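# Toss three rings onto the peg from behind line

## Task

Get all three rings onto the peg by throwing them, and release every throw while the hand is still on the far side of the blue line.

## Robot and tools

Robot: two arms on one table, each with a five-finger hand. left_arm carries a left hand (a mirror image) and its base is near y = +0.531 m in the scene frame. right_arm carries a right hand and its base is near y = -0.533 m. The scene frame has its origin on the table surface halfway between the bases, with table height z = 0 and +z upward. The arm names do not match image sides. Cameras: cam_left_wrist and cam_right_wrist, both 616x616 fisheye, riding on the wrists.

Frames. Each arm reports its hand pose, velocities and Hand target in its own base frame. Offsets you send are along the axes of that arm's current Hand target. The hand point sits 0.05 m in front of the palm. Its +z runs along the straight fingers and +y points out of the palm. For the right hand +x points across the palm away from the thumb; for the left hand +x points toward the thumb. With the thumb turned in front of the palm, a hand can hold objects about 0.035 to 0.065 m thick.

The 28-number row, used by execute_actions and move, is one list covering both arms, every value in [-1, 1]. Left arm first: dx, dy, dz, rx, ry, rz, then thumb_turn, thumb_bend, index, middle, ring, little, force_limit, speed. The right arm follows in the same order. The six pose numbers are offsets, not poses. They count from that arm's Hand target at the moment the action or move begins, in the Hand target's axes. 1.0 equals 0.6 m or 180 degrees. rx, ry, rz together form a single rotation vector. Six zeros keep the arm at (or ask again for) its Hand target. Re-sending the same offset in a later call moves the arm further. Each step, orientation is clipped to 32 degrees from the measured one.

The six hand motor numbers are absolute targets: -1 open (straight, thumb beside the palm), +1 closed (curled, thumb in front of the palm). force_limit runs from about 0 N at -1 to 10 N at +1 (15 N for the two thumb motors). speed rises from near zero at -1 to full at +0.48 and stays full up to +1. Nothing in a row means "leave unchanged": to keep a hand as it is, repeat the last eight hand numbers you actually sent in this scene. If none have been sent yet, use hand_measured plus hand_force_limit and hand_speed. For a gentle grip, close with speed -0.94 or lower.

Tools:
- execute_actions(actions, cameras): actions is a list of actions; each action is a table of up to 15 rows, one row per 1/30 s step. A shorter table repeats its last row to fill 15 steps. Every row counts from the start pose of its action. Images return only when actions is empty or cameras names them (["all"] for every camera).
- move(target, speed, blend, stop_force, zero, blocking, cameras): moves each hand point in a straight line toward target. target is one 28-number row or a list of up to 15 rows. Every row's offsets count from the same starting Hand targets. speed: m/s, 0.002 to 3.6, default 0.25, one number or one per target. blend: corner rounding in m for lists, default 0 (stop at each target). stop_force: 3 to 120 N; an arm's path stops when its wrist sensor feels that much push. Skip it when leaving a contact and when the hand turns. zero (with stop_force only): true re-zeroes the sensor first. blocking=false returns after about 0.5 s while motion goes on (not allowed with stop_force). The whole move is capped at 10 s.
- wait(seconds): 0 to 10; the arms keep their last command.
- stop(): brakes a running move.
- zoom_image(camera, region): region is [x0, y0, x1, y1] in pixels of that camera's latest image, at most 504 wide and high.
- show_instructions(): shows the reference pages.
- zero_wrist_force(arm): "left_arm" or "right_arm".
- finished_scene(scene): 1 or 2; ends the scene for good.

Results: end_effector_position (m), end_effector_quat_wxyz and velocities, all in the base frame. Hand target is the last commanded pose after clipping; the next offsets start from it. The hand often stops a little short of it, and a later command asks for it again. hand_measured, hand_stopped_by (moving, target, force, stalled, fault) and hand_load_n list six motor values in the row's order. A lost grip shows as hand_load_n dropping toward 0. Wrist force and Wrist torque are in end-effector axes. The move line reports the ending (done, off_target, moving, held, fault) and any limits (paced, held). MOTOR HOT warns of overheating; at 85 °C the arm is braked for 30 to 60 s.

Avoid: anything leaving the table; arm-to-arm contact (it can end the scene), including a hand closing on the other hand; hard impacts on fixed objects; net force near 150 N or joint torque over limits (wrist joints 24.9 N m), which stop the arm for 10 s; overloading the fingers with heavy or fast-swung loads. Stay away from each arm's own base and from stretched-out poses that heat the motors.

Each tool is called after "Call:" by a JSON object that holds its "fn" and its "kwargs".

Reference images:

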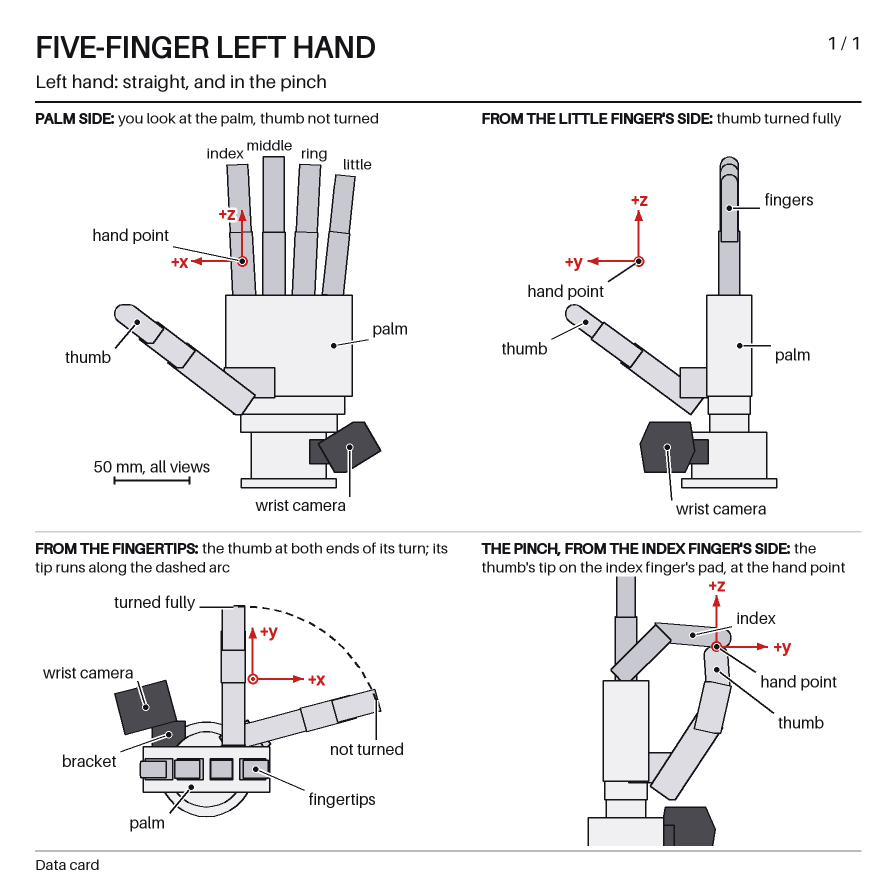

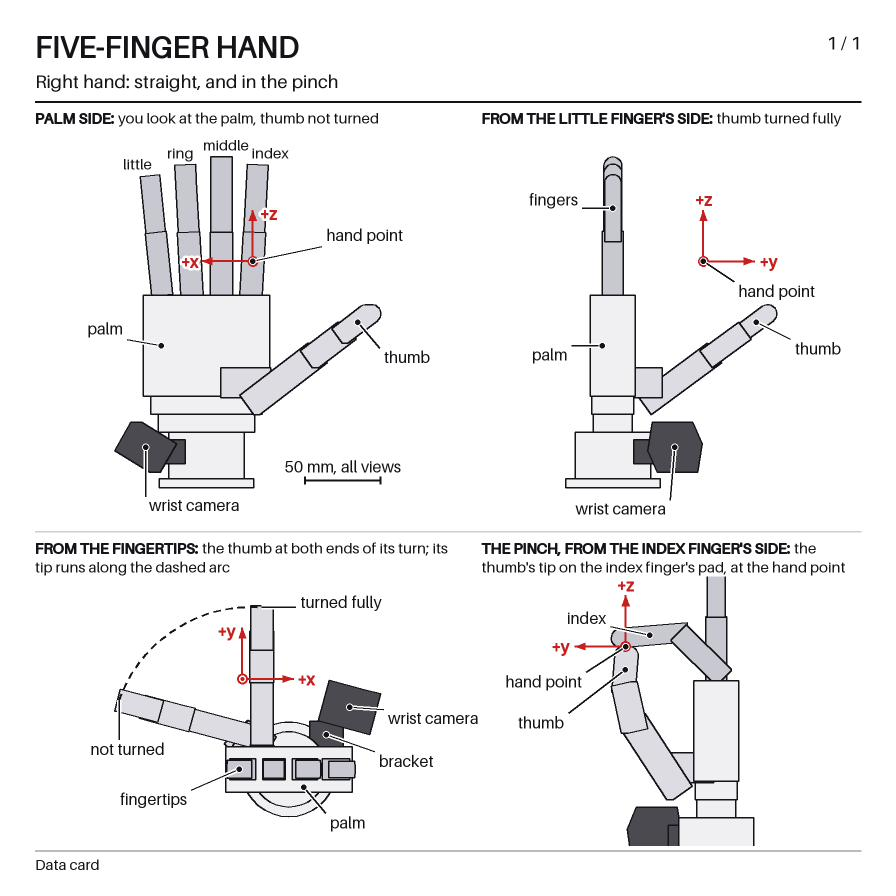

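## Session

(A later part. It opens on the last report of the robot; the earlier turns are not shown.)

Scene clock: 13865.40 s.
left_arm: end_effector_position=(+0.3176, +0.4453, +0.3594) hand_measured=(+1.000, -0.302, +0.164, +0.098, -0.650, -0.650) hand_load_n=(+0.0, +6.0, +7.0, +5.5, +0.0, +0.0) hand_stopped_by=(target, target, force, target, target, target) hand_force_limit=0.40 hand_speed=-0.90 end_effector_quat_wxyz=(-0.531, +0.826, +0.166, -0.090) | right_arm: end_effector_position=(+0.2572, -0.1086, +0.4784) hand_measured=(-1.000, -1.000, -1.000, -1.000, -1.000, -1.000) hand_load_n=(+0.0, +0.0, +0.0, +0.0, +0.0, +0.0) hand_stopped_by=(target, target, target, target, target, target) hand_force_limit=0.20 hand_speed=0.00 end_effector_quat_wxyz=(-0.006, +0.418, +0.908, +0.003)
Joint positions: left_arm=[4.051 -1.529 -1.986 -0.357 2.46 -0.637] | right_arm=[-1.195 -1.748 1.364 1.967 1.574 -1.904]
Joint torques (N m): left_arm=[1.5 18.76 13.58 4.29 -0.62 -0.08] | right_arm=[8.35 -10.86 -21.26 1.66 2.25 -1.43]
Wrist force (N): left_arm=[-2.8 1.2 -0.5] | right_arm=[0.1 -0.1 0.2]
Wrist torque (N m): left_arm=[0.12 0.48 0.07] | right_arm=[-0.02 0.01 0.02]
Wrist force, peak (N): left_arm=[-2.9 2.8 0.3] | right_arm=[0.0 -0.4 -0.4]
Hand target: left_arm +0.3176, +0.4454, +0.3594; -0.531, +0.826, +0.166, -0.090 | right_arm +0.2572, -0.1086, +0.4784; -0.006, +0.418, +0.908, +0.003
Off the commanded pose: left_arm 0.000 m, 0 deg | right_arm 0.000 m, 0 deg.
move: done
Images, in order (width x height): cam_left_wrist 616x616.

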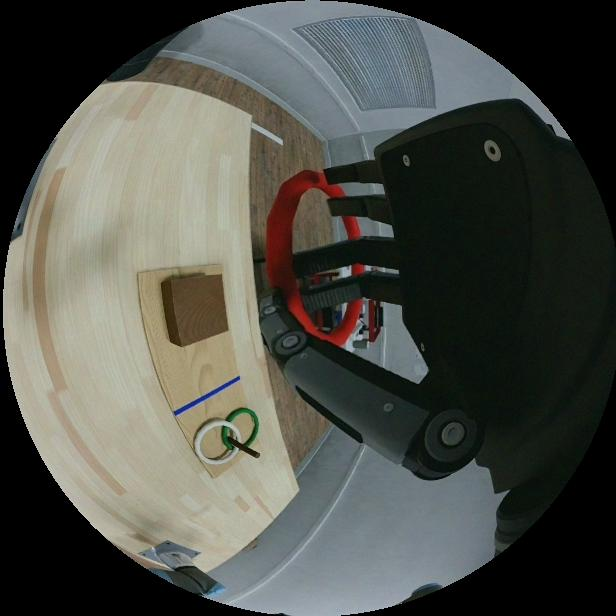

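Call:
{"fn": "execute_actions", "kwargs": {"actions": [[[0.0164,-0.0014,-0.0069,-0.0004,0.0129,0.0060,1,-0.3,0.4,0.1,-0.65,-0.65,0.4,-0.9,0,0,0,0,0,0,-1,-1,-1,-1,-1,-1,0.2,0],[0.0382,-0.0035,-0.0155,-0.0008,0.0299,0.0138,1,-0.3,0.4,0.1,-0.65,-0.65,0.4,-0.9,0,0,0,0,0,0,-1,-1,-1,-1,-1,-1,0.2,0],[0.0651,-0.0061,-0.0260,-0.0014,0.0508,0.0235,1,-0.3,0.4,0.1,-0.65,-0.65,0.4,-0.9,0,0,0,0,0,0,-1,-1,-1,-1,-1,-1,0.2,0],[0.0971,-0.0092,-0.0387,-0.0021,0.0759,0.0352,1,-0.3,0.4,0.1,-0.65,-0.65,0.4,-0.9,0,0,0,0,0,0,-1,-1,-1,-1,-1,-1,0.2,0],[0.1342,-0.0125,-0.0540,-0.0029,0.1049,0.0486,1,-0.3,0.4,0.1,-0.65,-0.65,0.4,-0.9,0,0,0,0,0,0,-1,-1,-1,-1,-1,-1,0.2,0],[0.1761,-0.0161,-0.0715,-0.0038,0.1380,0.0639,1,-0.3,0.4,0.1,-0.65,-0.65,0.4,-0.9,0,0,0,0,0,0,-1,-1,-1,-1,-1,-1,0.2,0],[0.2230,-0.0200,-0.0920,-0.0048,0.1751,0.0811,1,-0.3,0.4,0.1,-0.65,-0.65,0.4,-0.9,0,0,0,0,0,0,-1,-1,-1,-1,-1,-1,0.2,0],[0.2673,-0.0235,-0.1117,-0.0058,0.2103,0.0974,1,-1,-1,-1,-1,-1,0.4,1,0,0,0,0,0,0,-1,-1,-1,-1,-1,-1,0.2,0],[0.3048,-0.0261,-0.1295,-0.0066,0.2406,0.1115,1,-1,-1,-1,-1,-1,0.4,1,0,0,0,0,0,0,-1,-1,-1,-1,-1,-1,0.2,0],[0.3423,-0.0285,-0.1478,-0.0075,0.2708,0.1255,1,-1,-1,-1,-1,-1,0.4,1,0,0,0,0,0,0,-1,-1,-1,-1,-1,-1,0.2,0],[0.3796,-0.0308,-0.1661,-0.0083,0.3011,0.1395,1,-1,-1,-1,-1,-1,0.4,1,0,0,0,0,0,0,-1,-1,-1,-1,-1,-1,0.2,0],[0.4168,-0.0331,-0.1847,-0.0091,0.3313,0.1535,1,-1,-1,-1,-1,-1,0.4,1,0,0,0,0,0,0,-1,-1,-1,-1,-1,-1,0.2,0],[0.4540,-0.0353,-0.2035,-0.0100,0.3616,0.1675,1,-1,-1,-1,-1,-1,0.4,1,0,0,0,0,0,0,-1,-1,-1,-1,-1,-1,0.2,0],[0.4659,-0.0360,-0.2095,-0.0102,0.3713,0.1720,1,-1,-1,-1,-1,-1,0.4,1,0,0,0,0,0,0,-1,-1,-1,-1,-1,-1,0.2,0],[0.4688,-0.0362,-0.2110,-0.0103,0.3737,0.1731,1,-1,-1,-1,-1,-1,0.4,1,0,0,0,0,0,0,-1,-1,-1,-1,-1,-1,0.2,0]]], "cameras": ["cam_left_wrist"]}}

Call:
{"fn": "zoom_image", "kwargs": {"camera": "cam_left_wrist", "region": [130, 180, 260, 310]}}

Scene clock: 13885.83 s.
left_arm: end_effector_position=(+0.5998, +0.4407, +0.4379) hand_measured=(+1.000, -1.000, -1.000, -1.000, -1.000, -1.000) hand_load_n=(+0.0, +0.0, +0.0, +0.0, +0.0, +0.0) hand_stopped_by=(target, target, target, target, target, target) hand_force_limit=0.40 hand_speed=1.00 end_effector_quat_wxyz=(-0.490, +0.756, -0.358, +0.246) | right_arm: end_effector_position=(+0.2572, -0.1086, +0.4784) hand_measured=(-1.000, -1.000, -1.000, -1.000, -1.000, -1.000) hand_load_n=(+0.0, +0.0, +0.0, +0.0, +0.0, +0.5) hand_stopped_by=(target, target, target, target, target, target) hand_force_limit=0.20 hand_speed=0.00 end_effector_quat_wxyz=(-0.006, +0.418, +0.908, +0.003)
Joint positions: left_arm=[4.074 -1.798 -1.536 -0.232 1.325 0.086] | right_arm=[-1.195 -1.748 1.364 1.967 1.574 -1.904]
Joint torques (N m): left_arm=[-4.72 28.34 25.36 0.38 0.97 1.74] | right_arm=[8.27 -11.73 -20.86 1.52 2.23 -1.39]
Wrist force (N): left_arm=[-2.5 0.8 -0.9] | right_arm=[0.0 -0.2 0.2]
Wrist torque (N m): left_arm=[0.17 0.44 -0.10] | right_arm=[-0.03 0.02 0.01]
Wrist force, peak (N): left_arm=[-6.0 2.3 0.9] | right_arm=[-0.2 -0.5 -0.1]
Hand target: left_arm +0.6124, +0.4498, +0.4395; -0.479, +0.758, -0.366, +0.248 | right_arm +0.2572, -0.1086, +0.4784; -0.006, +0.418, +0.908, +0.003
Off the commanded pose: left_arm 0.019 m, 2 deg; position clipped | right_arm 0.000 m, 0 deg.
Step readings (end_effector_position of left_arm | right_arm):
0: (+0.3176, +0.4454, +0.3594) | (+0.2572, -0.1086, +0.4784)
1: (+0.3177, +0.4453, +0.3593) | (+0.2572, -0.1086, +0.4784)
2: (+0.3201, +0.4454, +0.3599) | (+0.2572, -0.1086, +0.4784)
4: (+0.3409, +0.4459, +0.3662) | (+0.2572, -0.1086, +0.4784)
8: (+0.4185, +0.4444, +0.3928) | (+0.2572, -0.1086, +0.4784)
15: (+0.5619, +0.4412, +0.4355) | (+0.2572, -0.1086, +0.4784)
Images, in order (width x height): cam_left_wrist 616x616.

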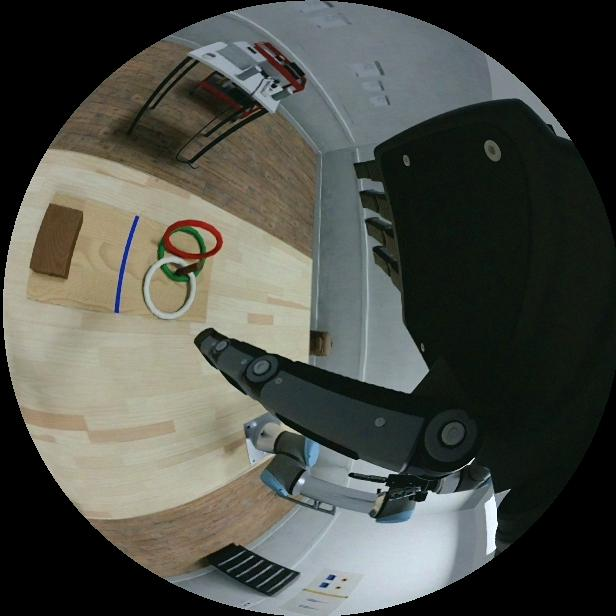

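Scaled by 3.877 from the camera's 616x616 image, which has a finer 880x880 frame.

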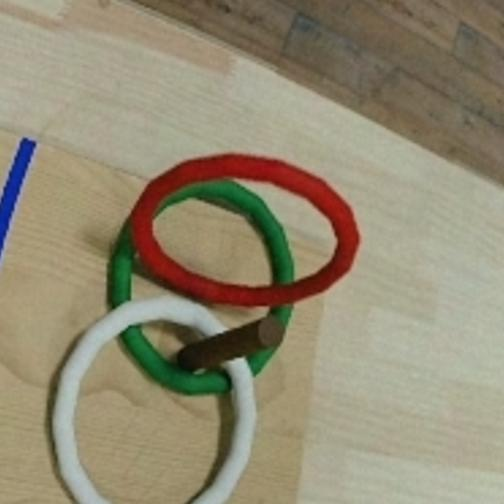

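Call:
{"fn": "move", "kwargs": {"target": [-0.2267,0.2988,-0.3412,0.0071,-0.2566,-0.1189,1,-1,-1,-1,-1,-1,0.4,1,0,0,0,0,0,0,-1,-1,-1,-1,-1,-1,0.2,0], "speed": 0.3, "cameras": ["cam_left_wrist"]}}

Call:
{"fn": "zoom_image", "kwargs": {"camera": "cam_left_wrist", "region": [120, 360, 280, 500]}}

Scene clock: 13895.93 s.
left_arm: end_effector_position=(+0.3239, +0.3972, +0.3589) hand_measured=(+1.000, -1.000, -1.000, -1.000, -1.000, -1.000) hand_load_n=(+0.0, +0.0, +0.0, +0.0, +0.0, +0.0) hand_stopped_by=(target, target, target, target, target, target) hand_force_limit=0.40 hand_speed=1.00 end_effector_quat_wxyz=(-0.538, +0.842, -0.004, +0.019) | right_arm: end_effector_position=(+0.2572, -0.1086, +0.4784) hand_measured=(-1.000, -1.000, -1.000, -1.000, -1.000, -1.000) hand_load_n=(+0.0, +0.0, +0.0, +0.0, +0.0, +0.0) hand_stopped_by=(target, target, target, target, target, target) hand_force_limit=0.20 hand_speed=0.00 end_effector_quat_wxyz=(-0.006, +0.418, +0.908, +0.003)
Joint positions: left_arm=[4.145 -1.351 -2.176 -0.105 2.045 -0.27] | right_arm=[-1.195 -1.748 1.364 1.967 1.574 -1.904]
Joint torques (N m): left_arm=[-6.49 8.79 20.43 5.21 1.53 1.05] | right_arm=[8.41 -11.79 -20.83 1.43 2.25 -1.51]
Wrist force (N): left_arm=[-2.6 0.5 -0.3] | right_arm=[-0.2 -0.3 0.0]
Wrist torque (N m): left_arm=[0.08 0.47 -0.09] | right_arm=[-0.03 0.05 0.00]
Wrist force, peak (N): left_arm=[-3.7 1.4 -0.6] | right_arm=[0.0 -0.5 0.2]
Hand target: left_arm +0.3238, +0.3972, +0.3589; -0.538, +0.842, -0.004, +0.019 | right_arm +0.2572, -0.1086, +0.4784; -0.006, +0.418, +0.908, +0.003
Off the commanded pose: left_arm 0.000 m, 0 deg | right_arm 0.000 m, 0 deg.
move: done
Images, in order (width x height): cam_left_wrist 616x616.

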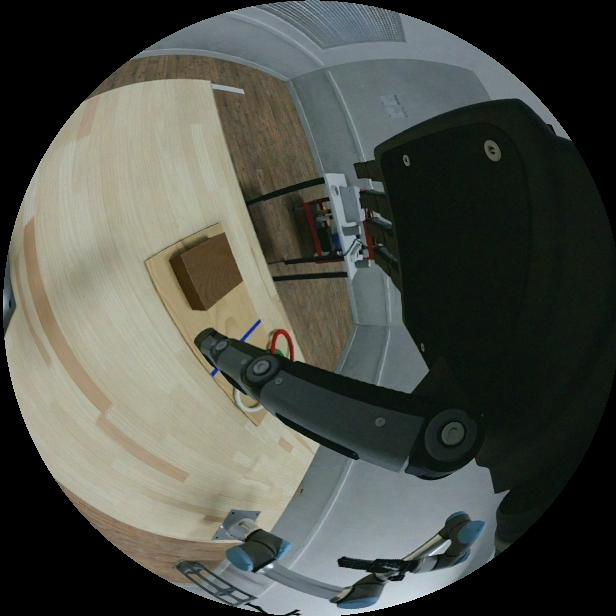

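Scaled by 3.150 from the camera's 616x616 image, which has a finer 880x880 frame.

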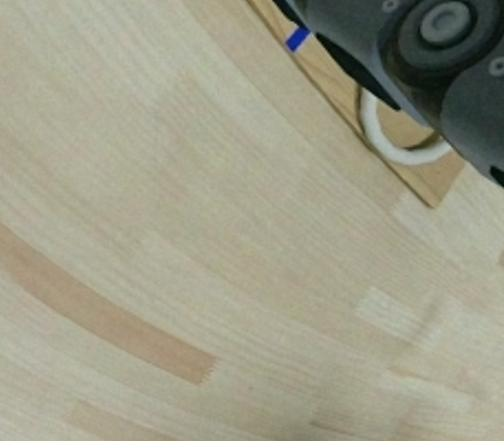

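Call:
{"fn": "execute_actions", "kwargs": {"actions": [[[0,0,0,0,0,0,-1,-1,-1,-1,-1,-1,0.4,0,0,0,0,0,0,0,-1,-1,-1,-1,-1,-1,0.2,0]]], "cameras": ["cam_left_wrist"]}}

Call:
{"fn": "zoom_image", "kwargs": {"camera": "cam_left_wrist", "region": [190, 290, 330, 430]}}

Scene clock: 13906.77 s.
left_arm: end_effector_position=(+0.3238, +0.3972, +0.3589) hand_measured=(-1.000, -1.000, -1.000, -1.000, -1.000, -1.000) hand_load_n=(+0.0, +0.0, +0.0, +0.0, +0.0, +0.0) hand_stopped_by=(target, target, target, target, target, target) hand_force_limit=0.40 hand_speed=0.00 end_effector_quat_wxyz=(-0.538, +0.842, -0.004, +0.019) | right_arm: end_effector_position=(+0.2572, -0.1086, +0.4784) hand_measured=(-1.000, -1.000, -1.000, -1.000, -1.000, -1.000) hand_load_n=(+0.0, +0.0, +0.0, +0.0, +0.0, +0.0) hand_stopped_by=(target, target, target, target, target, target) hand_force_limit=0.20 hand_speed=0.00 end_effector_quat_wxyz=(-0.006, +0.418, +0.908, +0.003)
Joint positions: left_arm=[4.145 -1.351 -2.176 -0.105 2.045 -0.27] | right_arm=[-1.195 -1.748 1.364 1.967 1.574 -1.904]
Joint torques (N m): left_arm=[-6.4 3.83 14.09 4.85 1.51 -1.68] | right_arm=[8.37 -11.89 -20.51 1.38 2.29 -1.42]
Wrist force (N): left_arm=[-2.7 0.4 -0.5] | right_arm=[0.2 -0.2 0.0]
Wrist torque (N m): left_arm=[0.09 0.47 -0.07] | right_arm=[-0.02 -0.02 0.02]
Wrist force, peak (N): left_arm=[-2.8 0.7 -0.5] | right_arm=[0.4 -0.4 0.0]
Hand target: left_arm +0.3238, +0.3972, +0.3589; -0.538, +0.842, -0.004, +0.019 | right_arm +0.2572, -0.1086, +0.4784; -0.006, +0.418, +0.908, +0.003
Off the commanded pose: left_arm 0.000 m, 0 deg | right_arm 0.000 m, 0 deg.
Step readings (end_effector_position of left_arm | right_arm):
0: (+0.3238, +0.3972, +0.3589) | (+0.2572, -0.1086, +0.4784)
1: (+0.3238, +0.3972, +0.3589) | (+0.2572, -0.1086, +0.4784)
2: (+0.3238, +0.3972, +0.3589) | (+0.2572, -0.1086, +0.4784)
4: (+0.3238, +0.3972, +0.3589) | (+0.2572, -0.1086, +0.4784)
8: (+0.3238, +0.3972, +0.3589) | (+0.2572, -0.1086, +0.4784)
15: (+0.3238, +0.3972, +0.3589) | (+0.2572, -0.1086, +0.4784)
Images, in order (width x height): cam_left_wrist 616x616.

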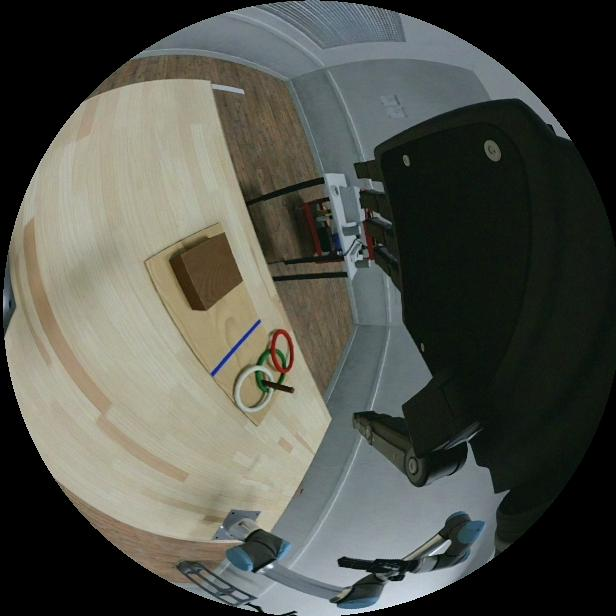

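Scaled by 3.600 from the camera's 616x616 image, which has a finer 880x880 frame.

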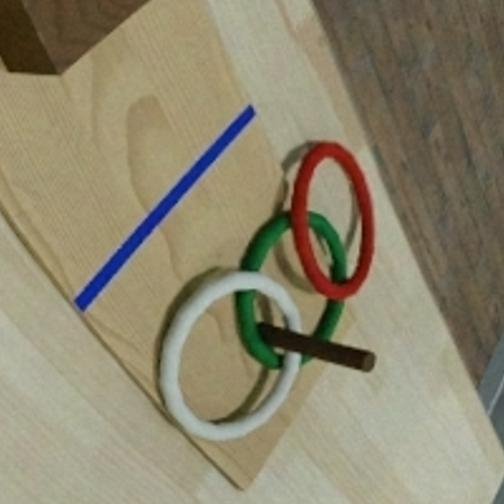

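Call:
{"fn": "move", "kwargs": {"target": [0.5252,0.203,0.462,-0.0063,0.2269,0.1051,-1,-1,-0.4,-0.4,-0.4,-0.4,0.4,-0.3,0,0,0,0,0,0,-1,-1,-1,-1,-1,-1,0.2,0], "speed": 0.25, "cameras": ["cam_left_wrist"]}}

Call:
{"fn": "zoom_image", "kwargs": {"camera": "cam_left_wrist", "region": [90, 180, 350, 440]}}

Scene clock: 14032.97 s.
left_arm: end_effector_position=(+0.6504, +0.5888, +0.1407) hand_measured=(-1.000, -1.000, -0.400, -0.400, -0.400, -0.400) hand_load_n=(+0.0, +0.5, +0.0, +0.0, +0.0, +0.0) hand_stopped_by=(target, target, target, target, target, target) hand_force_limit=0.40 hand_speed=-0.30 end_effector_quat_wxyz=(-0.491, +0.776, -0.327, +0.223) | right_arm: end_effector_position=(+0.2572, -0.1086, +0.4784) hand_measured=(-1.000, -1.000, -1.000, -1.000, -1.000, -1.000) hand_load_n=(+0.0, +0.0, +0.0, +0.0, +0.0, +0.0) hand_stopped_by=(target, target, target, target, target, target) hand_force_limit=0.20 hand_speed=0.00 end_effector_quat_wxyz=(-0.006, +0.418, +0.908, +0.003)
Joint positions: left_arm=[4.121 -2.392 -1.417 0.225 1.359 0.071] | right_arm=[-1.195 -1.748 1.364 1.967 1.574 -1.904]
Joint torques (N m): left_arm=[2.53 45.56 25.31 4.78 -1.17 -1.33] | right_arm=[8.19 -11.54 -19.62 2.73 2.18 -1.43]
Wrist force (N): left_arm=[-2.9 0.7 -0.8] | right_arm=[0.1 0.0 0.0]
Wrist torque (N m): left_arm=[0.15 0.49 0.06] | right_arm=[0.01 0.01 0.02]
Wrist force, peak (N): left_arm=[-3.8 -0.3 -1.8] | right_arm=[0.2 -0.5 0.1]
Hand target: left_arm +0.6504, +0.5888, +0.1406; -0.491, +0.776, -0.327, +0.223 | right_arm +0.2572, -0.1086, +0.4784; -0.006, +0.418, +0.908, +0.003
Off the commanded pose: left_arm 0.000 m, 0 deg | right_arm 0.000 m, 0 deg.
move: done
Images, in order (width x height): cam_left_wrist 616x616.

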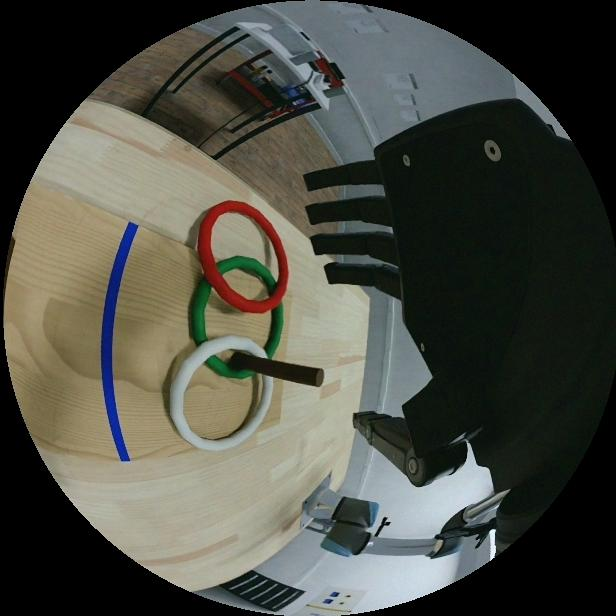

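Scaled by 1.938 from the camera's 616x616 image, which has a finer 880x880 frame.

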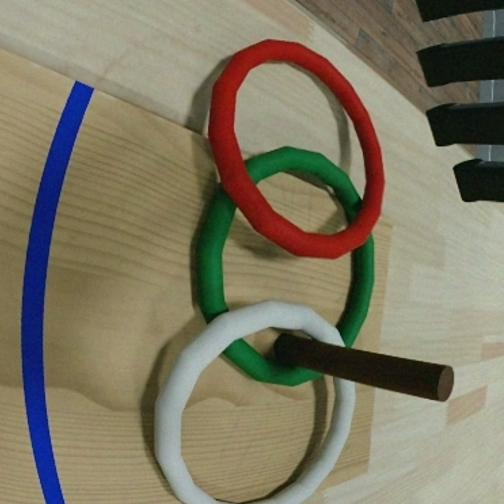

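Call:
{"fn": "move", "kwargs": {"target": [0.0073,0.1205,0.057,0,0,0,-1,-1,-1,-1,-0.4,-0.4,0.4,-0.3,0,0,0,0,0,0,-1,-1,-1,-1,-1,-1,0.2,0], "speed": 0.1, "stop_force": 5, "cameras": ["cam_left_wrist"]}}

Call:
{"fn": "zoom_image", "kwargs": {"camera": "cam_left_wrist", "region": [180, 150, 400, 370]}}

Scene clock: 14086.67 s.
left_arm: end_effector_position=(+0.6554, +0.5847, +0.0608) hand_measured=(-1.000, -1.000, -1.000, -1.000, -0.400, -0.400) hand_load_n=(+0.0, +0.0, +0.0, +0.0, +0.0, +0.0) hand_stopped_by=(target, target, target, target, target, target) hand_force_limit=0.40 hand_speed=-0.30 end_effector_quat_wxyz=(-0.491, +0.776, -0.327, +0.223) | right_arm: end_effector_position=(+0.2572, -0.1086, +0.4784) hand_measured=(-1.000, -1.000, -1.000, -1.000, -1.000, -1.000) hand_load_n=(+0.0, +0.0, +0.0, +0.0, +0.0, +0.0) hand_stopped_by=(target, target, target, target, target, target) hand_force_limit=0.20 hand_speed=0.00 end_effector_quat_wxyz=(-0.006, +0.418, +0.908, +0.003)
Joint positions: left_arm=[4.112 -2.521 -1.417 0.355 1.367 0.066] | right_arm=[-1.195 -1.748 1.364 1.967 1.574 -1.904]
Joint torques (N m): left_arm=[3.2 68 8.29 1.77 -1.21 0.91] | right_arm=[7.65 -12.11 -18.87 3.29 2.28 -1.44]
Wrist force (N): left_arm=[-2.9 0.7 -0.8] | right_arm=[0.1 -0.2 0.1]
Wrist torque (N m): left_arm=[0.16 0.49 0.06] | right_arm=[-0.03 0.01 0.01]
Wrist force, peak (N): left_arm=[-2.8 2.0 -0.5] | right_arm=[-0.5 -0.4 0.1]
Hand target: left_arm +0.6554, +0.5847, +0.0608; -0.491, +0.776, -0.327, +0.223 | right_arm +0.2572, -0.1086, +0.4784; -0.006, +0.418, +0.908, +0.003
Off the commanded pose: left_arm 0.000 m, 0 deg | right_arm 0.000 m, 0 deg.
move: done
Images, in order (width x height): cam_left_wrist 616x616.

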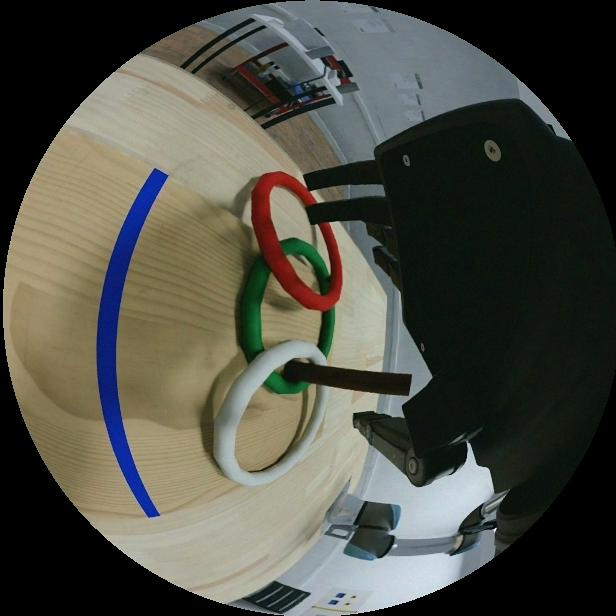

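Scaled by 2.291 from the camera's 616x616 image, which has a finer 880x880 frame.

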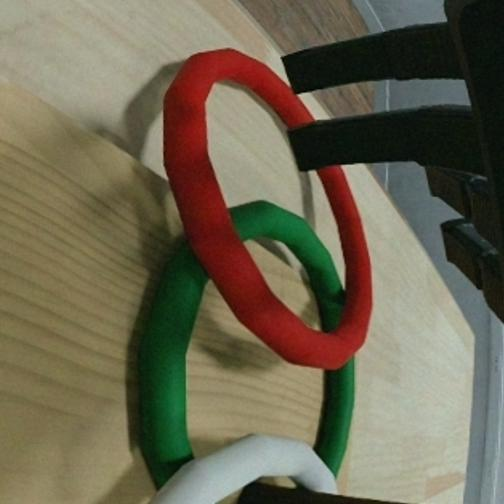

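Call:
{"fn": "move", "kwargs": {"target": [-0.0011,0.0345,0.0307,0,0,0,-1,-1,-1,-1,-0.4,-0.4,0.4,-0.3,0,0,0,0,0,0,-1,-1,-1,-1,-1,-1,0.2,0], "speed": 0.05, "stop_force": 3, "cameras": ["cam_left_wrist"]}}

Call:
{"fn": "zoom_image", "kwargs": {"camera": "cam_left_wrist", "region": [200, 130, 420, 350]}}

Scene clock: 14124.53 s.
left_arm: end_effector_position=(+0.6600, +0.5890, +0.0411) hand_measured=(-1.000, -1.000, -1.000, -1.000, -0.400, -0.400) hand_load_n=(-0.5, +0.0, +0.0, +0.0, +0.0, +0.0) hand_stopped_by=(target, target, target, target, target, target) hand_force_limit=0.40 hand_speed=-0.30 end_effector_quat_wxyz=(-0.491, +0.776, -0.326, +0.223) | right_arm: end_effector_position=(+0.2572, -0.1086, +0.4784) hand_measured=(-1.000, -1.000, -1.000, -1.000, -1.000, -1.000) hand_load_n=(+0.0, +0.0, +0.0, +0.0, +0.0, +0.0) hand_stopped_by=(target, target, target, target, target, target) hand_force_limit=0.20 hand_speed=0.00 end_effector_quat_wxyz=(-0.006, +0.418, +0.908, +0.003)
Joint positions: left_arm=[4.11 -2.566 -1.387 0.371 1.369 0.065] | right_arm=[-1.195 -1.748 1.364 1.967 1.574 -1.904]
Joint torques (N m): left_arm=[-0.41 57.93 17.23 2.87 -0.22 0.04] | right_arm=[8.17 -11.72 -19.06 2.77 2.2 -1.36]
Wrist force (N): left_arm=[-3.0 0.7 -0.9] | right_arm=[0.2 -0.1 0.1]
Wrist torque (N m): left_arm=[0.16 0.50 0.06] | right_arm=[-0.02 -0.01 0.02]
Wrist force, peak (N): left_arm=[-2.8 2.0 -0.1] | right_arm=[0.2 -0.4 -0.3]
Hand target: left_arm +0.6600, +0.5890, +0.0411; -0.491, +0.776, -0.326, +0.223 (not the last commanded pose) | right_arm +0.2572, -0.1086, +0.4784; -0.006, +0.418, +0.908, +0.003
Off the commanded pose: left_arm 0.007 m, 0 deg | right_arm 0.000 m, 0 deg.
FORCE FAULT: contact force on the left arm reached its limit, and that arm stopped. The contact can be on any part of that arm, not only on its tool. That arm's remaining commands of this call were not run. That arm is still stopped at the end of this call. That arm stays stopped for about 10 more seconds. Until then a move that you send moves the other arm only, and its call returns only when the move has ended. Once the stop has ended, the next robot result says so. If the stop ends while you think or write, that arm runs what you send next, counted from a new Hand target: where the arm stands when the stop ends. While its stop runs, that arm, its gripper or tool too, takes no new command. Until it ends, the stop uses up actions while you think or wait. An arm that is not stopped still takes commands.
move: fault (left_arm)
Images, in order (width x height): cam_left_wrist 616x616.

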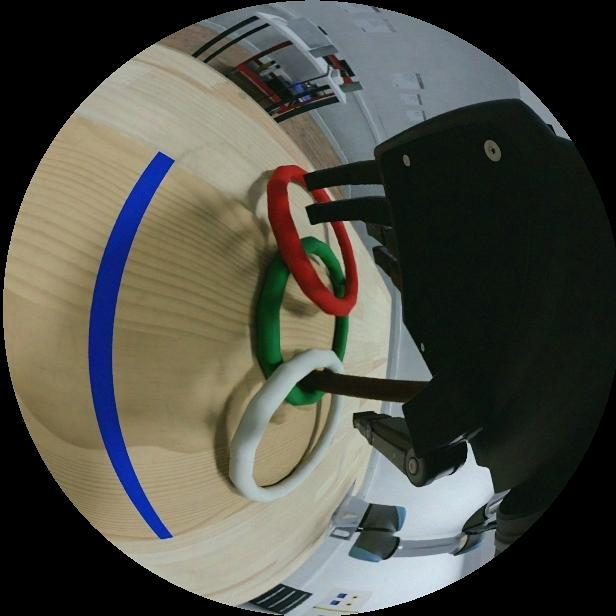

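Scaled by 2.291 from the camera's 616x616 image, which has a finer 880x880 frame.

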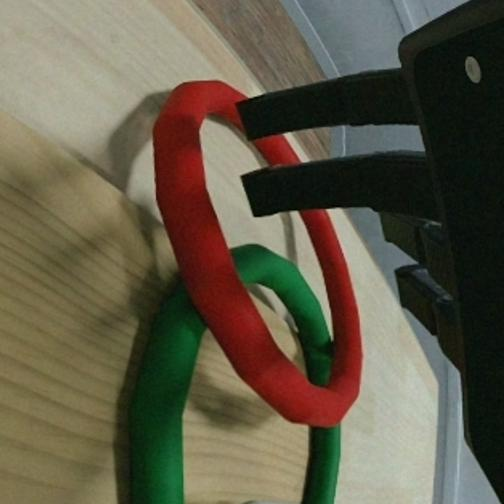

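Call:
{"fn": "move", "kwargs": {"target": [0.0025,-0.0907,-0.042,0,0,0,-1,-1,1,1,-0.4,-0.4,0.4,-0.3,0,0,0,0,0,0,-1,-1,-1,-1,-1,-1,0.2,0], "speed": 0.08, "cameras": ["cam_left_wrist"]}}

Scene clock: 14153.67 s.
left_arm: end_effector_position=(+0.6598, +0.5889, +0.1011) hand_measured=(-1.000, -1.000, +1.000, +1.000, -0.400, -0.400) hand_load_n=(+0.0, +0.0, +0.0, +0.0, +0.0, +0.0) hand_stopped_by=(target, target, target, target, target, target) hand_force_limit=0.40 hand_speed=-0.30 end_effector_quat_wxyz=(-0.491, +0.776, -0.326, +0.223) | right_arm: end_effector_position=(+0.2572, -0.1086, +0.4784) hand_measured=(-1.000, -1.000, -1.000, -1.000, -1.000, -1.000) hand_load_n=(+0.0, +0.0, +0.0, +0.0, +0.0, +0.0) hand_stopped_by=(target, target, target, target, target, target) hand_force_limit=0.20 hand_speed=0.00 end_effector_quat_wxyz=(-0.006, +0.418, +0.908, +0.003)
Joint positions: left_arm=[4.11 -2.466 -1.396 0.281 1.369 0.066] | right_arm=[-1.195 -1.748 1.364 1.967 1.574 -1.904]
Joint torques (N m): left_arm=[5.54 47.07 20.43 4.81 -1.33 1.88] | right_arm=[7.97 -11.85 -18.26 2.22 2.31 -1.42]
Wrist force (N): left_arm=[-3.1 0.7 -0.7] | right_arm=[-0.1 -0.2 0.0]
Wrist torque (N m): left_arm=[0.16 0.53 0.05] | right_arm=[-0.03 0.04 0.00]
Wrist force, peak (N): left_arm=[-2.8 1.9 -0.5] | right_arm=[-0.4 -0.6 0.1]
Hand target: left_arm +0.6598, +0.5890, +0.1011; -0.491, +0.776, -0.326, +0.223 | right_arm +0.2572, -0.1086, +0.4784; -0.006, +0.418, +0.908, +0.003
Off the commanded pose: left_arm 0.000 m, 0 deg | right_arm 0.000 m, 0 deg.
FORCE FAULT, CONTINUED: the left arm's stop, for the force fault that an earlier result reported, is over. The rest of the stop counts as 19 of the actions that you can send in this scene. The stop ended before this call began, so that arm ran this call's commands, counted from a new Hand target: where the arm stood when the stop ended.
move: done
Images, in order (width x height): cam_left_wrist 616x616.

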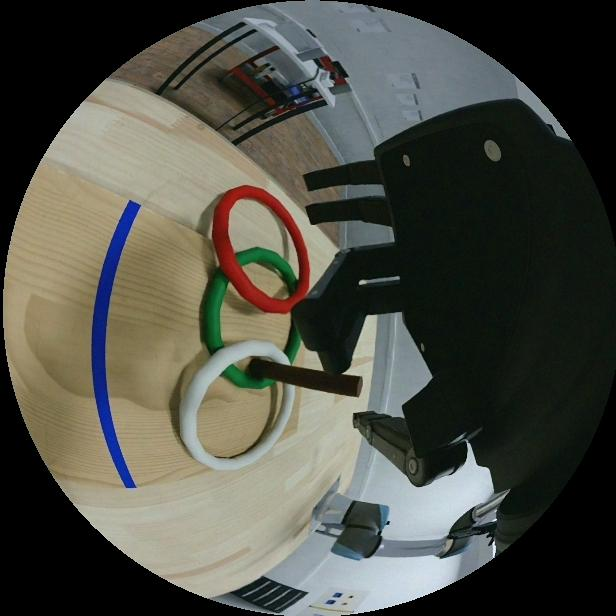

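Call:
{"fn": "move", "kwargs": {"target": [0,0,0,-0.1389,0,0,-1,-1,1,1,-0.4,-0.4,0.4,-0.3,0,0,0,0,0,0,-1,-1,-1,-1,-1,-1,0.2,0], "speed": 0.15, "cameras": ["cam_left_wrist"]}}

Scene clock: 14160.83 s.
left_arm: end_effector_position=(+0.6599, +0.5889, +0.1010) hand_measured=(-1.000, -1.000, +1.000, +1.000, -0.400, -0.400) hand_load_n=(+0.0, +0.0, +0.0, +0.0, +0.0, +0.0) hand_stopped_by=(target, target, target, target, target, target) hand_force_limit=0.40 hand_speed=-0.30 end_effector_quat_wxyz=(-0.312, +0.864, -0.367, +0.147) | right_arm: end_effector_position=(+0.2572, -0.1086, +0.4784) hand_measured=(-1.000, -1.000, -1.000, -1.000, -1.000, -1.000) hand_load_n=(+0.0, +0.0, +0.0, +0.0, +0.0, +0.0) hand_stopped_by=(target, target, target, target, target, target) hand_force_limit=0.20 hand_speed=0.00 end_effector_quat_wxyz=(-0.006, +0.418, +0.908, +0.003)
Joint positions: left_arm=[4.088 -2.445 -1.143 -0.433 1.429 0.128] | right_arm=[-1.195 -1.748 1.364 1.967 1.574 -1.904]
Joint torques (N m): left_arm=[3.4 71.53 20.15 1.85 -1.56 -1.72] | right_arm=[7.6 -12.15 -18.33 2.17 2.25 -1.42]
Wrist force (N): left_arm=[-2.7 0.5 -1.0] | right_arm=[0.2 -0.3 -0.1]
Wrist torque (N m): left_arm=[0.16 0.40 -0.11] | right_arm=[-0.03 0.00 0.02]
Wrist force, peak (N): left_arm=[-3.2 0.7 -1.1] | right_arm=[-0.1 -0.5 0.1]
Hand target: left_arm +0.6598, +0.5890, +0.1011; -0.312, +0.864, -0.367, +0.147 | right_arm +0.2572, -0.1086, +0.4784; -0.006, +0.418, +0.908, +0.003
Off the commanded pose: left_arm 0.000 m, 0 deg | right_arm 0.000 m, 0 deg.
move: done
Images, in order (width x height): cam_left_wrist 616x616.

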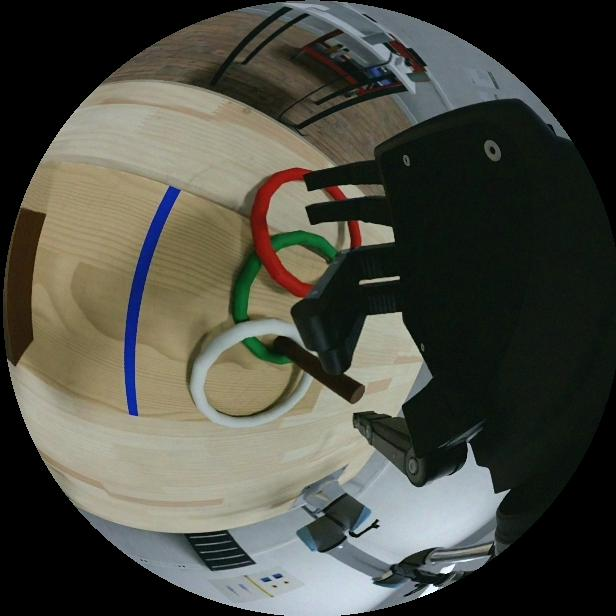

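Call:
{"fn": "move", "kwargs": {"target": [-0.0008,0.0469,0.0041,0,0,0,-1,-1,1,1,-0.7,-0.7,0.4,-0.3,0,0,0,0,0,0,-1,-1,-1,-1,-1,-1,0.2,0], "speed": 0.08}}

Call:
{"fn": "move", "kwargs": {"target": [-0.0015,0.0375,0.0447,0,0,0,-1,-1,1,1,-0.7,-0.7,0.4,-0.3,0,0,0,0,0,0,-1,-1,-1,-1,-1,-1,0.2,0], "speed": 0.03, "stop_force": 3, "cameras": ["cam_left_wrist"]}}

Call:
{"fn": "zoom_image", "kwargs": {"camera": "cam_left_wrist", "region": [200, 130, 420, 350]}}

Scene clock: 14210.20 s.
left_arm: end_effector_position=(+0.6454, +0.5754, +0.0812) hand_measured=(-1.000, -1.000, +1.000, +1.000, -0.700, -0.700) hand_load_n=(+0.0, +0.0, +0.0, +0.0, +0.0, +0.0) hand_stopped_by=(target, target, target, target, target, target) hand_force_limit=0.40 hand_speed=-0.30 end_effector_quat_wxyz=(-0.312, +0.864, -0.367, +0.147) | right_arm: end_effector_position=(+0.2572, -0.1086, +0.4784) hand_measured=(-1.000, -1.000, -1.000, -1.000, -1.000, -1.000) hand_load_n=(+0.0, +0.0, +0.0, +0.0, +0.0, +0.0) hand_stopped_by=(target, target, target, target, target, target) hand_force_limit=0.20 hand_speed=0.00 end_effector_quat_wxyz=(-0.006, +0.418, +0.908, +0.003)
Joint positions: left_arm=[4.093 -2.423 -1.242 -0.356 1.426 0.132] | right_arm=[-1.195 -1.748 1.364 1.967 1.574 -1.904]
Joint torques (N m): left_arm=[-3.53 47.74 21.91 1.14 -0.25 0.08] | right_arm=[7.74 -11.96 -17.79 1.77 2.3 -1.47]
Wrist force (N): left_arm=[-2.6 0.5 -0.9] | right_arm=[0.0 -0.1 -0.1]
Wrist torque (N m): left_arm=[0.14 0.40 -0.11] | right_arm=[0.00 0.02 0.01]
Wrist force, peak (N): left_arm=[-2.9 0.4 -1.1] | right_arm=[0.1 -0.6 0.1]
Hand target: left_arm +0.6454, +0.5753, +0.0810; -0.312, +0.864, -0.367, +0.147 | right_arm +0.2572, -0.1086, +0.4784; -0.006, +0.418, +0.908, +0.003
Off the commanded pose: left_arm 0.000 m, 0 deg | right_arm 0.000 m, 0 deg.
move: done

Scene clock: 14212.57 s.
left_arm: end_effector_position=(+0.6456, +0.5754, +0.0460) hand_measured=(-1.000, -1.000, +1.000, +1.000, -0.700, -0.700) hand_load_n=(+0.0, +0.0, +0.0, +0.0, +0.0, +0.0) hand_stopped_by=(target, target, target, target, target, target) hand_force_limit=0.40 hand_speed=-0.30 end_effector_quat_wxyz=(-0.312, +0.864, -0.367, +0.147) | right_arm: end_effector_position=(+0.2572, -0.1086, +0.4784) hand_measured=(-1.000, -1.000, -1.000, -1.000, -1.000, -1.000) hand_load_n=(+0.0, +0.0, +0.0, +0.0, +0.0, +0.0) hand_stopped_by=(target, target, target, target, target, target) hand_force_limit=0.20 hand_speed=0.00 end_effector_quat_wxyz=(-0.006, +0.418, +0.908, +0.003)
Joint positions: left_arm=[4.093 -2.469 -1.256 -0.296 1.426 0.132] | right_arm=[-1.195 -1.748 1.364 1.967 1.574 -1.904]
Joint torques (N m): left_arm=[-5.21 70.5 26.88 0.79 1.03 -1.6] | right_arm=[7.81 -12.49 -17.23 1.71 2.18 -1.39]
Wrist force (N): left_arm=[-2.5 0.4 -1.3] | right_arm=[-0.1 -0.1 0.0]
Wrist torque (N m): left_arm=[0.15 0.37 -0.10] | right_arm=[-0.01 0.04 0.01]
Wrist force, peak (N): left_arm=[-2.7 0.7 -1.5] | right_arm=[-0.3 -0.4 0.0]
Hand target: left_arm +0.6456, +0.5754, +0.0460; -0.312, +0.864, -0.367, +0.147 | right_arm +0.2572, -0.1086, +0.4784; -0.006, +0.418, +0.908, +0.003
Off the commanded pose: left_arm 0.000 m, 0 deg | right_arm 0.000 m, 0 deg.
move: done
Images, in order (width x height): cam_left_wrist 616x616.

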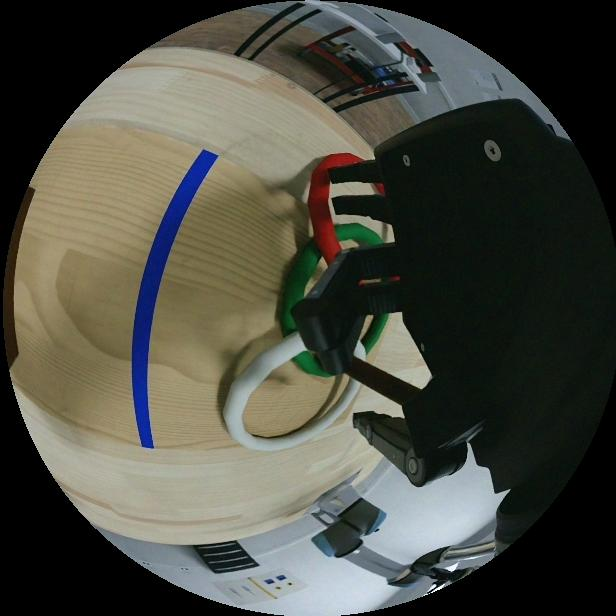

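Scaled by 2.291 from the camera's 616x616 image, which has a finer 880x880 frame.

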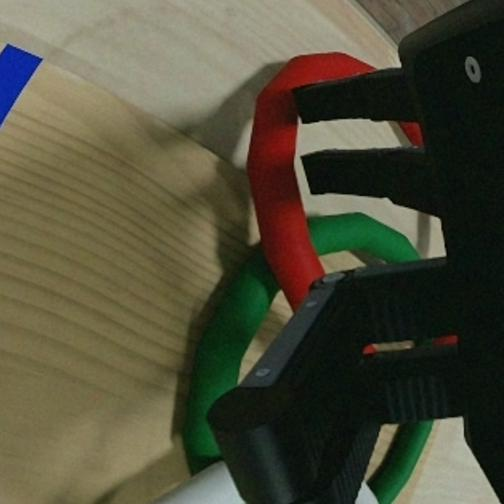

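Call:
{"fn": "move", "kwargs": {"target": [-0.0766,0.1129,-0.0947,0,0,0,-1,-1,1,1,-0.7,-0.7,0.4,-0.3,0,0,0,0,0,0,-1,-1,-1,-1,-1,-1,0.2,0], "speed": 0.05, "stop_force": 8, "cameras": ["cam_left_wrist"]}}

Call:
{"fn": "zoom_image", "kwargs": {"camera": "cam_left_wrist", "region": [200, 130, 420, 350]}}

Scene clock: 14224.93 s.
left_arm: end_effector_position=(+0.5498, +0.5480, +0.0443) hand_measured=(-1.000, -1.000, +1.000, +1.000, -0.700, -0.700) hand_load_n=(+0.0, +0.0, +0.5, +0.0, +1.0, +0.0) hand_stopped_by=(target, target, target, target, target, target) hand_force_limit=0.40 hand_speed=-0.30 end_effector_quat_wxyz=(-0.312, +0.864, -0.367, +0.147) | right_arm: end_effector_position=(+0.2572, -0.1086, +0.4784) hand_measured=(-1.000, -1.000, -1.000, -1.000, -1.000, -1.000) hand_load_n=(+0.0, -0.5, +0.0, +0.0, +0.0, +0.0) hand_stopped_by=(target, target, target, target, target, target) hand_force_limit=0.20 hand_speed=0.00 end_effector_quat_wxyz=(-0.006, +0.418, +0.908, +0.003)
Joint positions: left_arm=[4.188 -2.304 -1.588 -0.142 1.366 0.207] | right_arm=[-1.195 -1.748 1.364 1.967 1.574 -1.904]
Joint torques (N m): left_arm=[-6.54 40.46 21.77 0.3 0.99 -2.07] | right_arm=[7.75 -12.04 -16.9 1.44 2.2 -1.42]
Wrist force (N): left_arm=[-2.4 -1.0 -1.6] | right_arm=[0.0 0.0 -0.1]
Wrist torque (N m): left_arm=[0.15 0.32 -0.01] | right_arm=[0.01 0.02 0.02]
Wrist force, peak (N): left_arm=[-2.3 -3.1 -2.0] | right_arm=[-0.1 -0.5 -0.2]
Hand target: left_arm +0.5498, +0.5480, +0.0443; -0.312, +0.864, -0.367, +0.147 | right_arm +0.2572, -0.1086, +0.4784; -0.006, +0.418, +0.908, +0.003
Off the commanded pose: left_arm 0.000 m, 0 deg | right_arm 0.000 m, 0 deg.
move: done
Images, in order (width x height): cam_left_wrist 616x616.

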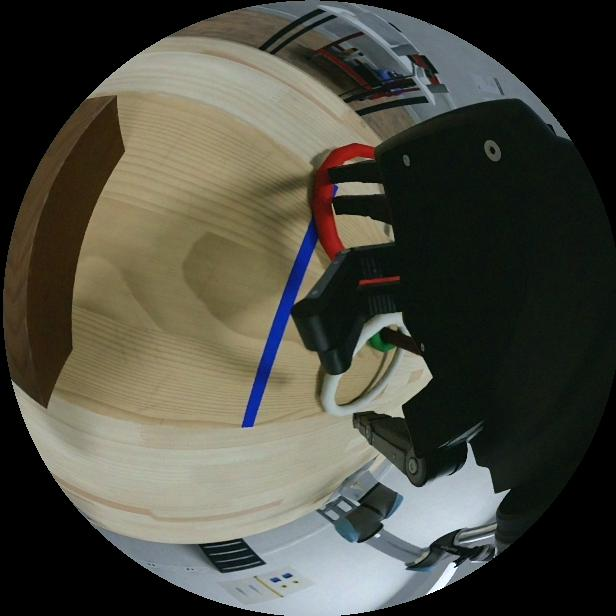

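Scaled by 2.291 from the camera's 616x616 image, which has a finer 880x880 frame.

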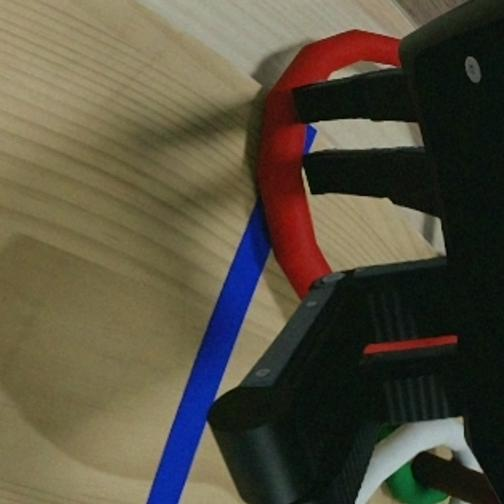

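Call:
{"fn": "move", "kwargs": {"target": [0.0025,-0.1072,-0.1275,0,0,0,-1,-1,1,1,-0.7,-0.7,0.4,-0.3,0,0,0,0,0,0,-1,-1,-1,-1,-1,-1,0.2,0], "speed": 0.15, "cameras": ["cam_left_wrist"]}}

Scene clock: 14239.77 s.
left_arm: end_effector_position=(+0.5487, +0.5485, +0.1443) hand_measured=(-1.000, -1.000, +1.000, +1.000, -0.700, -0.700) hand_load_n=(+0.0, +0.0, +0.0, +0.0, +0.0, -0.5) hand_stopped_by=(target, target, target, target, target, target) hand_force_limit=0.40 hand_speed=-0.30 end_effector_quat_wxyz=(-0.312, +0.864, -0.367, +0.147) | right_arm: end_effector_position=(+0.2572, -0.1086, +0.4784) hand_measured=(-1.000, -1.000, -1.000, -1.000, -1.000, -1.000) hand_load_n=(+0.0, +0.0, +0.0, +0.0, +0.0, +0.0) hand_stopped_by=(target, target, target, target, target, target) hand_force_limit=0.20 hand_speed=0.00 end_effector_quat_wxyz=(-0.006, +0.418, +0.908, +0.003)
Joint positions: left_arm=[4.19 -2.161 -1.53 -0.343 1.365 0.208] | right_arm=[-1.195 -1.748 1.364 1.967 1.574 -1.904]
Joint torques (N m): left_arm=[3.23 46.37 13.17 3.43 -1.05 1.92] | right_arm=[7.99 -11.45 -17.24 1.25 2.25 -1.47]
Wrist force (N): left_arm=[-2.6 0.4 -0.9] | right_arm=[0.1 0.1 0.0]
Wrist torque (N m): left_arm=[0.13 0.37 -0.11] | right_arm=[0.01 0.01 0.02]
Wrist force, peak (N): left_arm=[-2.7 -1.0 -2.0] | right_arm=[-0.1 -0.5 -0.1]
Hand target: left_arm +0.5487, +0.5485, +0.1443; -0.312, +0.864, -0.367, +0.147 | right_arm +0.2572, -0.1086, +0.4784; -0.006, +0.418, +0.908, +0.003
Off the commanded pose: left_arm 0.000 m, 0 deg | right_arm 0.000 m, 0 deg.
move: done
Images, in order (width x height): cam_left_wrist 616x616.

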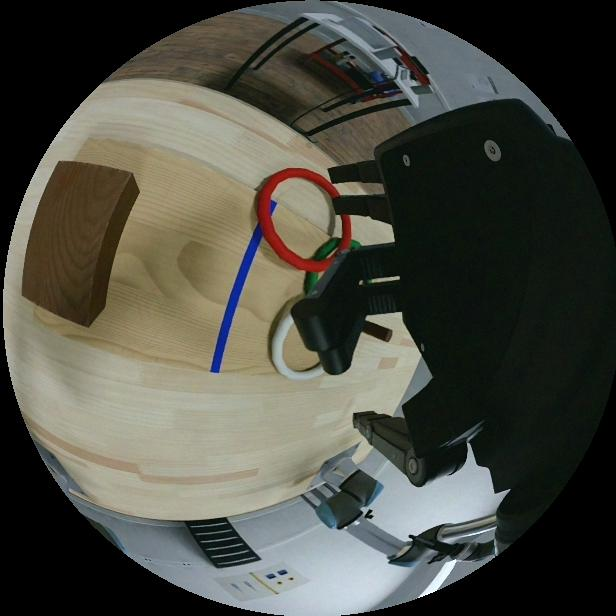

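Call:
{"fn": "move", "kwargs": {"target": [-0.016,-0.0057,0.0048,0,0,0,-1,-1,-0.7,-0.7,-0.7,-0.7,0.4,-0.3,0,0,0,0,0,0,-1,-1,-1,-1,-1,-1,0.2,0], "speed": 0.1, "cameras": ["cam_left_wrist"]}}

Scene clock: 14358.77 s.
left_arm: end_effector_position=(+0.5454, +0.5586, +0.1440) hand_measured=(-1.000, -1.000, -0.700, -0.700, -0.700, -0.700) hand_load_n=(+0.0, +0.0, +0.0, +0.0, +0.0, +0.0) hand_stopped_by=(target, target, target, target, target, target) hand_force_limit=0.40 hand_speed=-0.30 end_effector_quat_wxyz=(-0.312, +0.864, -0.367, +0.147) | right_arm: end_effector_position=(+0.2572, -0.1086, +0.4784) hand_measured=(-1.000, -1.000, -1.000, -1.000, -1.000, -1.000) hand_load_n=(+0.0, -0.5, +0.0, +0.0, +0.0, +0.0) hand_stopped_by=(target, target, target, target, target, target) hand_force_limit=0.20 hand_speed=0.00 end_effector_quat_wxyz=(-0.006, +0.418, +0.908, +0.003)
Joint positions: left_arm=[4.202 -2.172 -1.512 -0.352 1.358 0.218] | right_arm=[-1.195 -1.748 1.364 1.967 1.574 -1.904]
Joint torques (N m): left_arm=[-6.75 61.12 12.31 5.52 0.98 -1.76] | right_arm=[7.46 -11.78 -14.96 1.31 2.24 -1.4]
Wrist force (N): left_arm=[-2.6 0.3 -1.0] | right_arm=[-0.1 0.0 -0.1]
Wrist torque (N m): left_arm=[0.11 0.37 -0.11] | right_arm=[0.01 0.04 0.01]
Wrist force, peak (N): left_arm=[-3.0 0.4 -1.0] | right_arm=[-0.2 -0.7 0.0]
Hand target: left_arm +0.5454, +0.5586, +0.1440; -0.312, +0.864, -0.367, +0.147 | right_arm +0.2572, -0.1086, +0.4784; -0.006, +0.418, +0.908, +0.003
Off the commanded pose: left_arm 0.000 m, 0 deg | right_arm 0.000 m, 0 deg.
move: done
Images, in order (width x height): cam_left_wrist 616x616.

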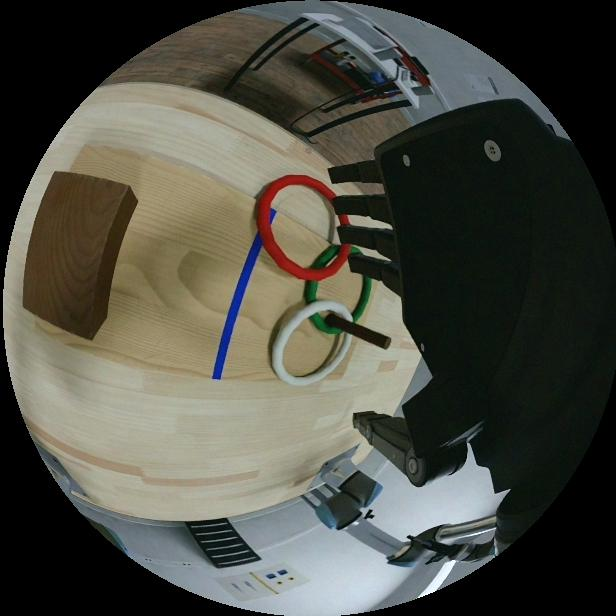

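Call:
{"fn": "move", "kwargs": {"target": [-0.0029,0.0739,0.0881,0,0,0,-1,-1,-0.7,-0.7,-0.7,-0.7,0.4,-0.3,0,0,0,0,0,0,-1,-1,-1,-1,-1,-1,0.2,0], "speed": 0.1, "stop_force": 4, "cameras": ["cam_left_wrist"]}}

Scene clock: 14367.53 s.
left_arm: end_effector_position=(+0.5457, +0.5588, +0.0750) hand_measured=(-1.000, -1.000, -0.700, -0.700, -0.700, -0.700) hand_load_n=(+0.0, +0.0, +0.0, +0.0, +0.0, +0.0) hand_stopped_by=(target, target, target, target, target, target) hand_force_limit=0.40 hand_speed=-0.30 end_effector_quat_wxyz=(-0.312, +0.864, -0.367, +0.147) | right_arm: end_effector_position=(+0.2572, -0.1086, +0.4784) hand_measured=(-1.000, -1.000, -1.000, -1.000, -1.000, -1.000) hand_load_n=(+0.0, +0.0, +0.0, +0.0, +0.0, +0.0) hand_stopped_by=(target, target, target, target, target, target) hand_force_limit=0.20 hand_speed=0.00 end_effector_quat_wxyz=(-0.006, +0.418, +0.908, +0.003)
Joint positions: left_arm=[4.202 -2.266 -1.558 -0.213 1.358 0.218] | right_arm=[-1.195 -1.748 1.364 1.967 1.574 -1.904]
Joint torques (N m): left_arm=[-5.04 62.66 26.4 4.12 0.75 -1.54] | right_arm=[8.02 -12.33 -14.9 1.25 2.26 -1.42]
Wrist force (N): left_arm=[-2.5 0.3 -0.8] | right_arm=[0.1 -0.2 0.0]
Wrist torque (N m): left_arm=[0.08 0.38 -0.08] | right_arm=[-0.03 0.00 0.02]
Wrist force, peak (N): left_arm=[-2.5 -0.9 -1.7] | right_arm=[0.1 -0.5 0.0]
Hand target: left_arm +0.5457, +0.5588, +0.0750; -0.312, +0.864, -0.367, +0.147 | right_arm +0.2572, -0.1086, +0.4784; -0.006, +0.418, +0.908, +0.003
Off the commanded pose: left_arm 0.000 m, 0 deg | right_arm 0.000 m, 0 deg.
move: done
Images, in order (width x height): cam_left_wrist 616x616.

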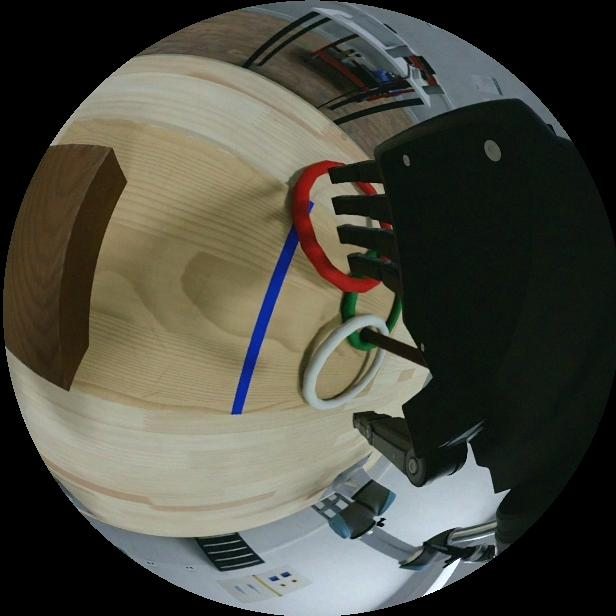

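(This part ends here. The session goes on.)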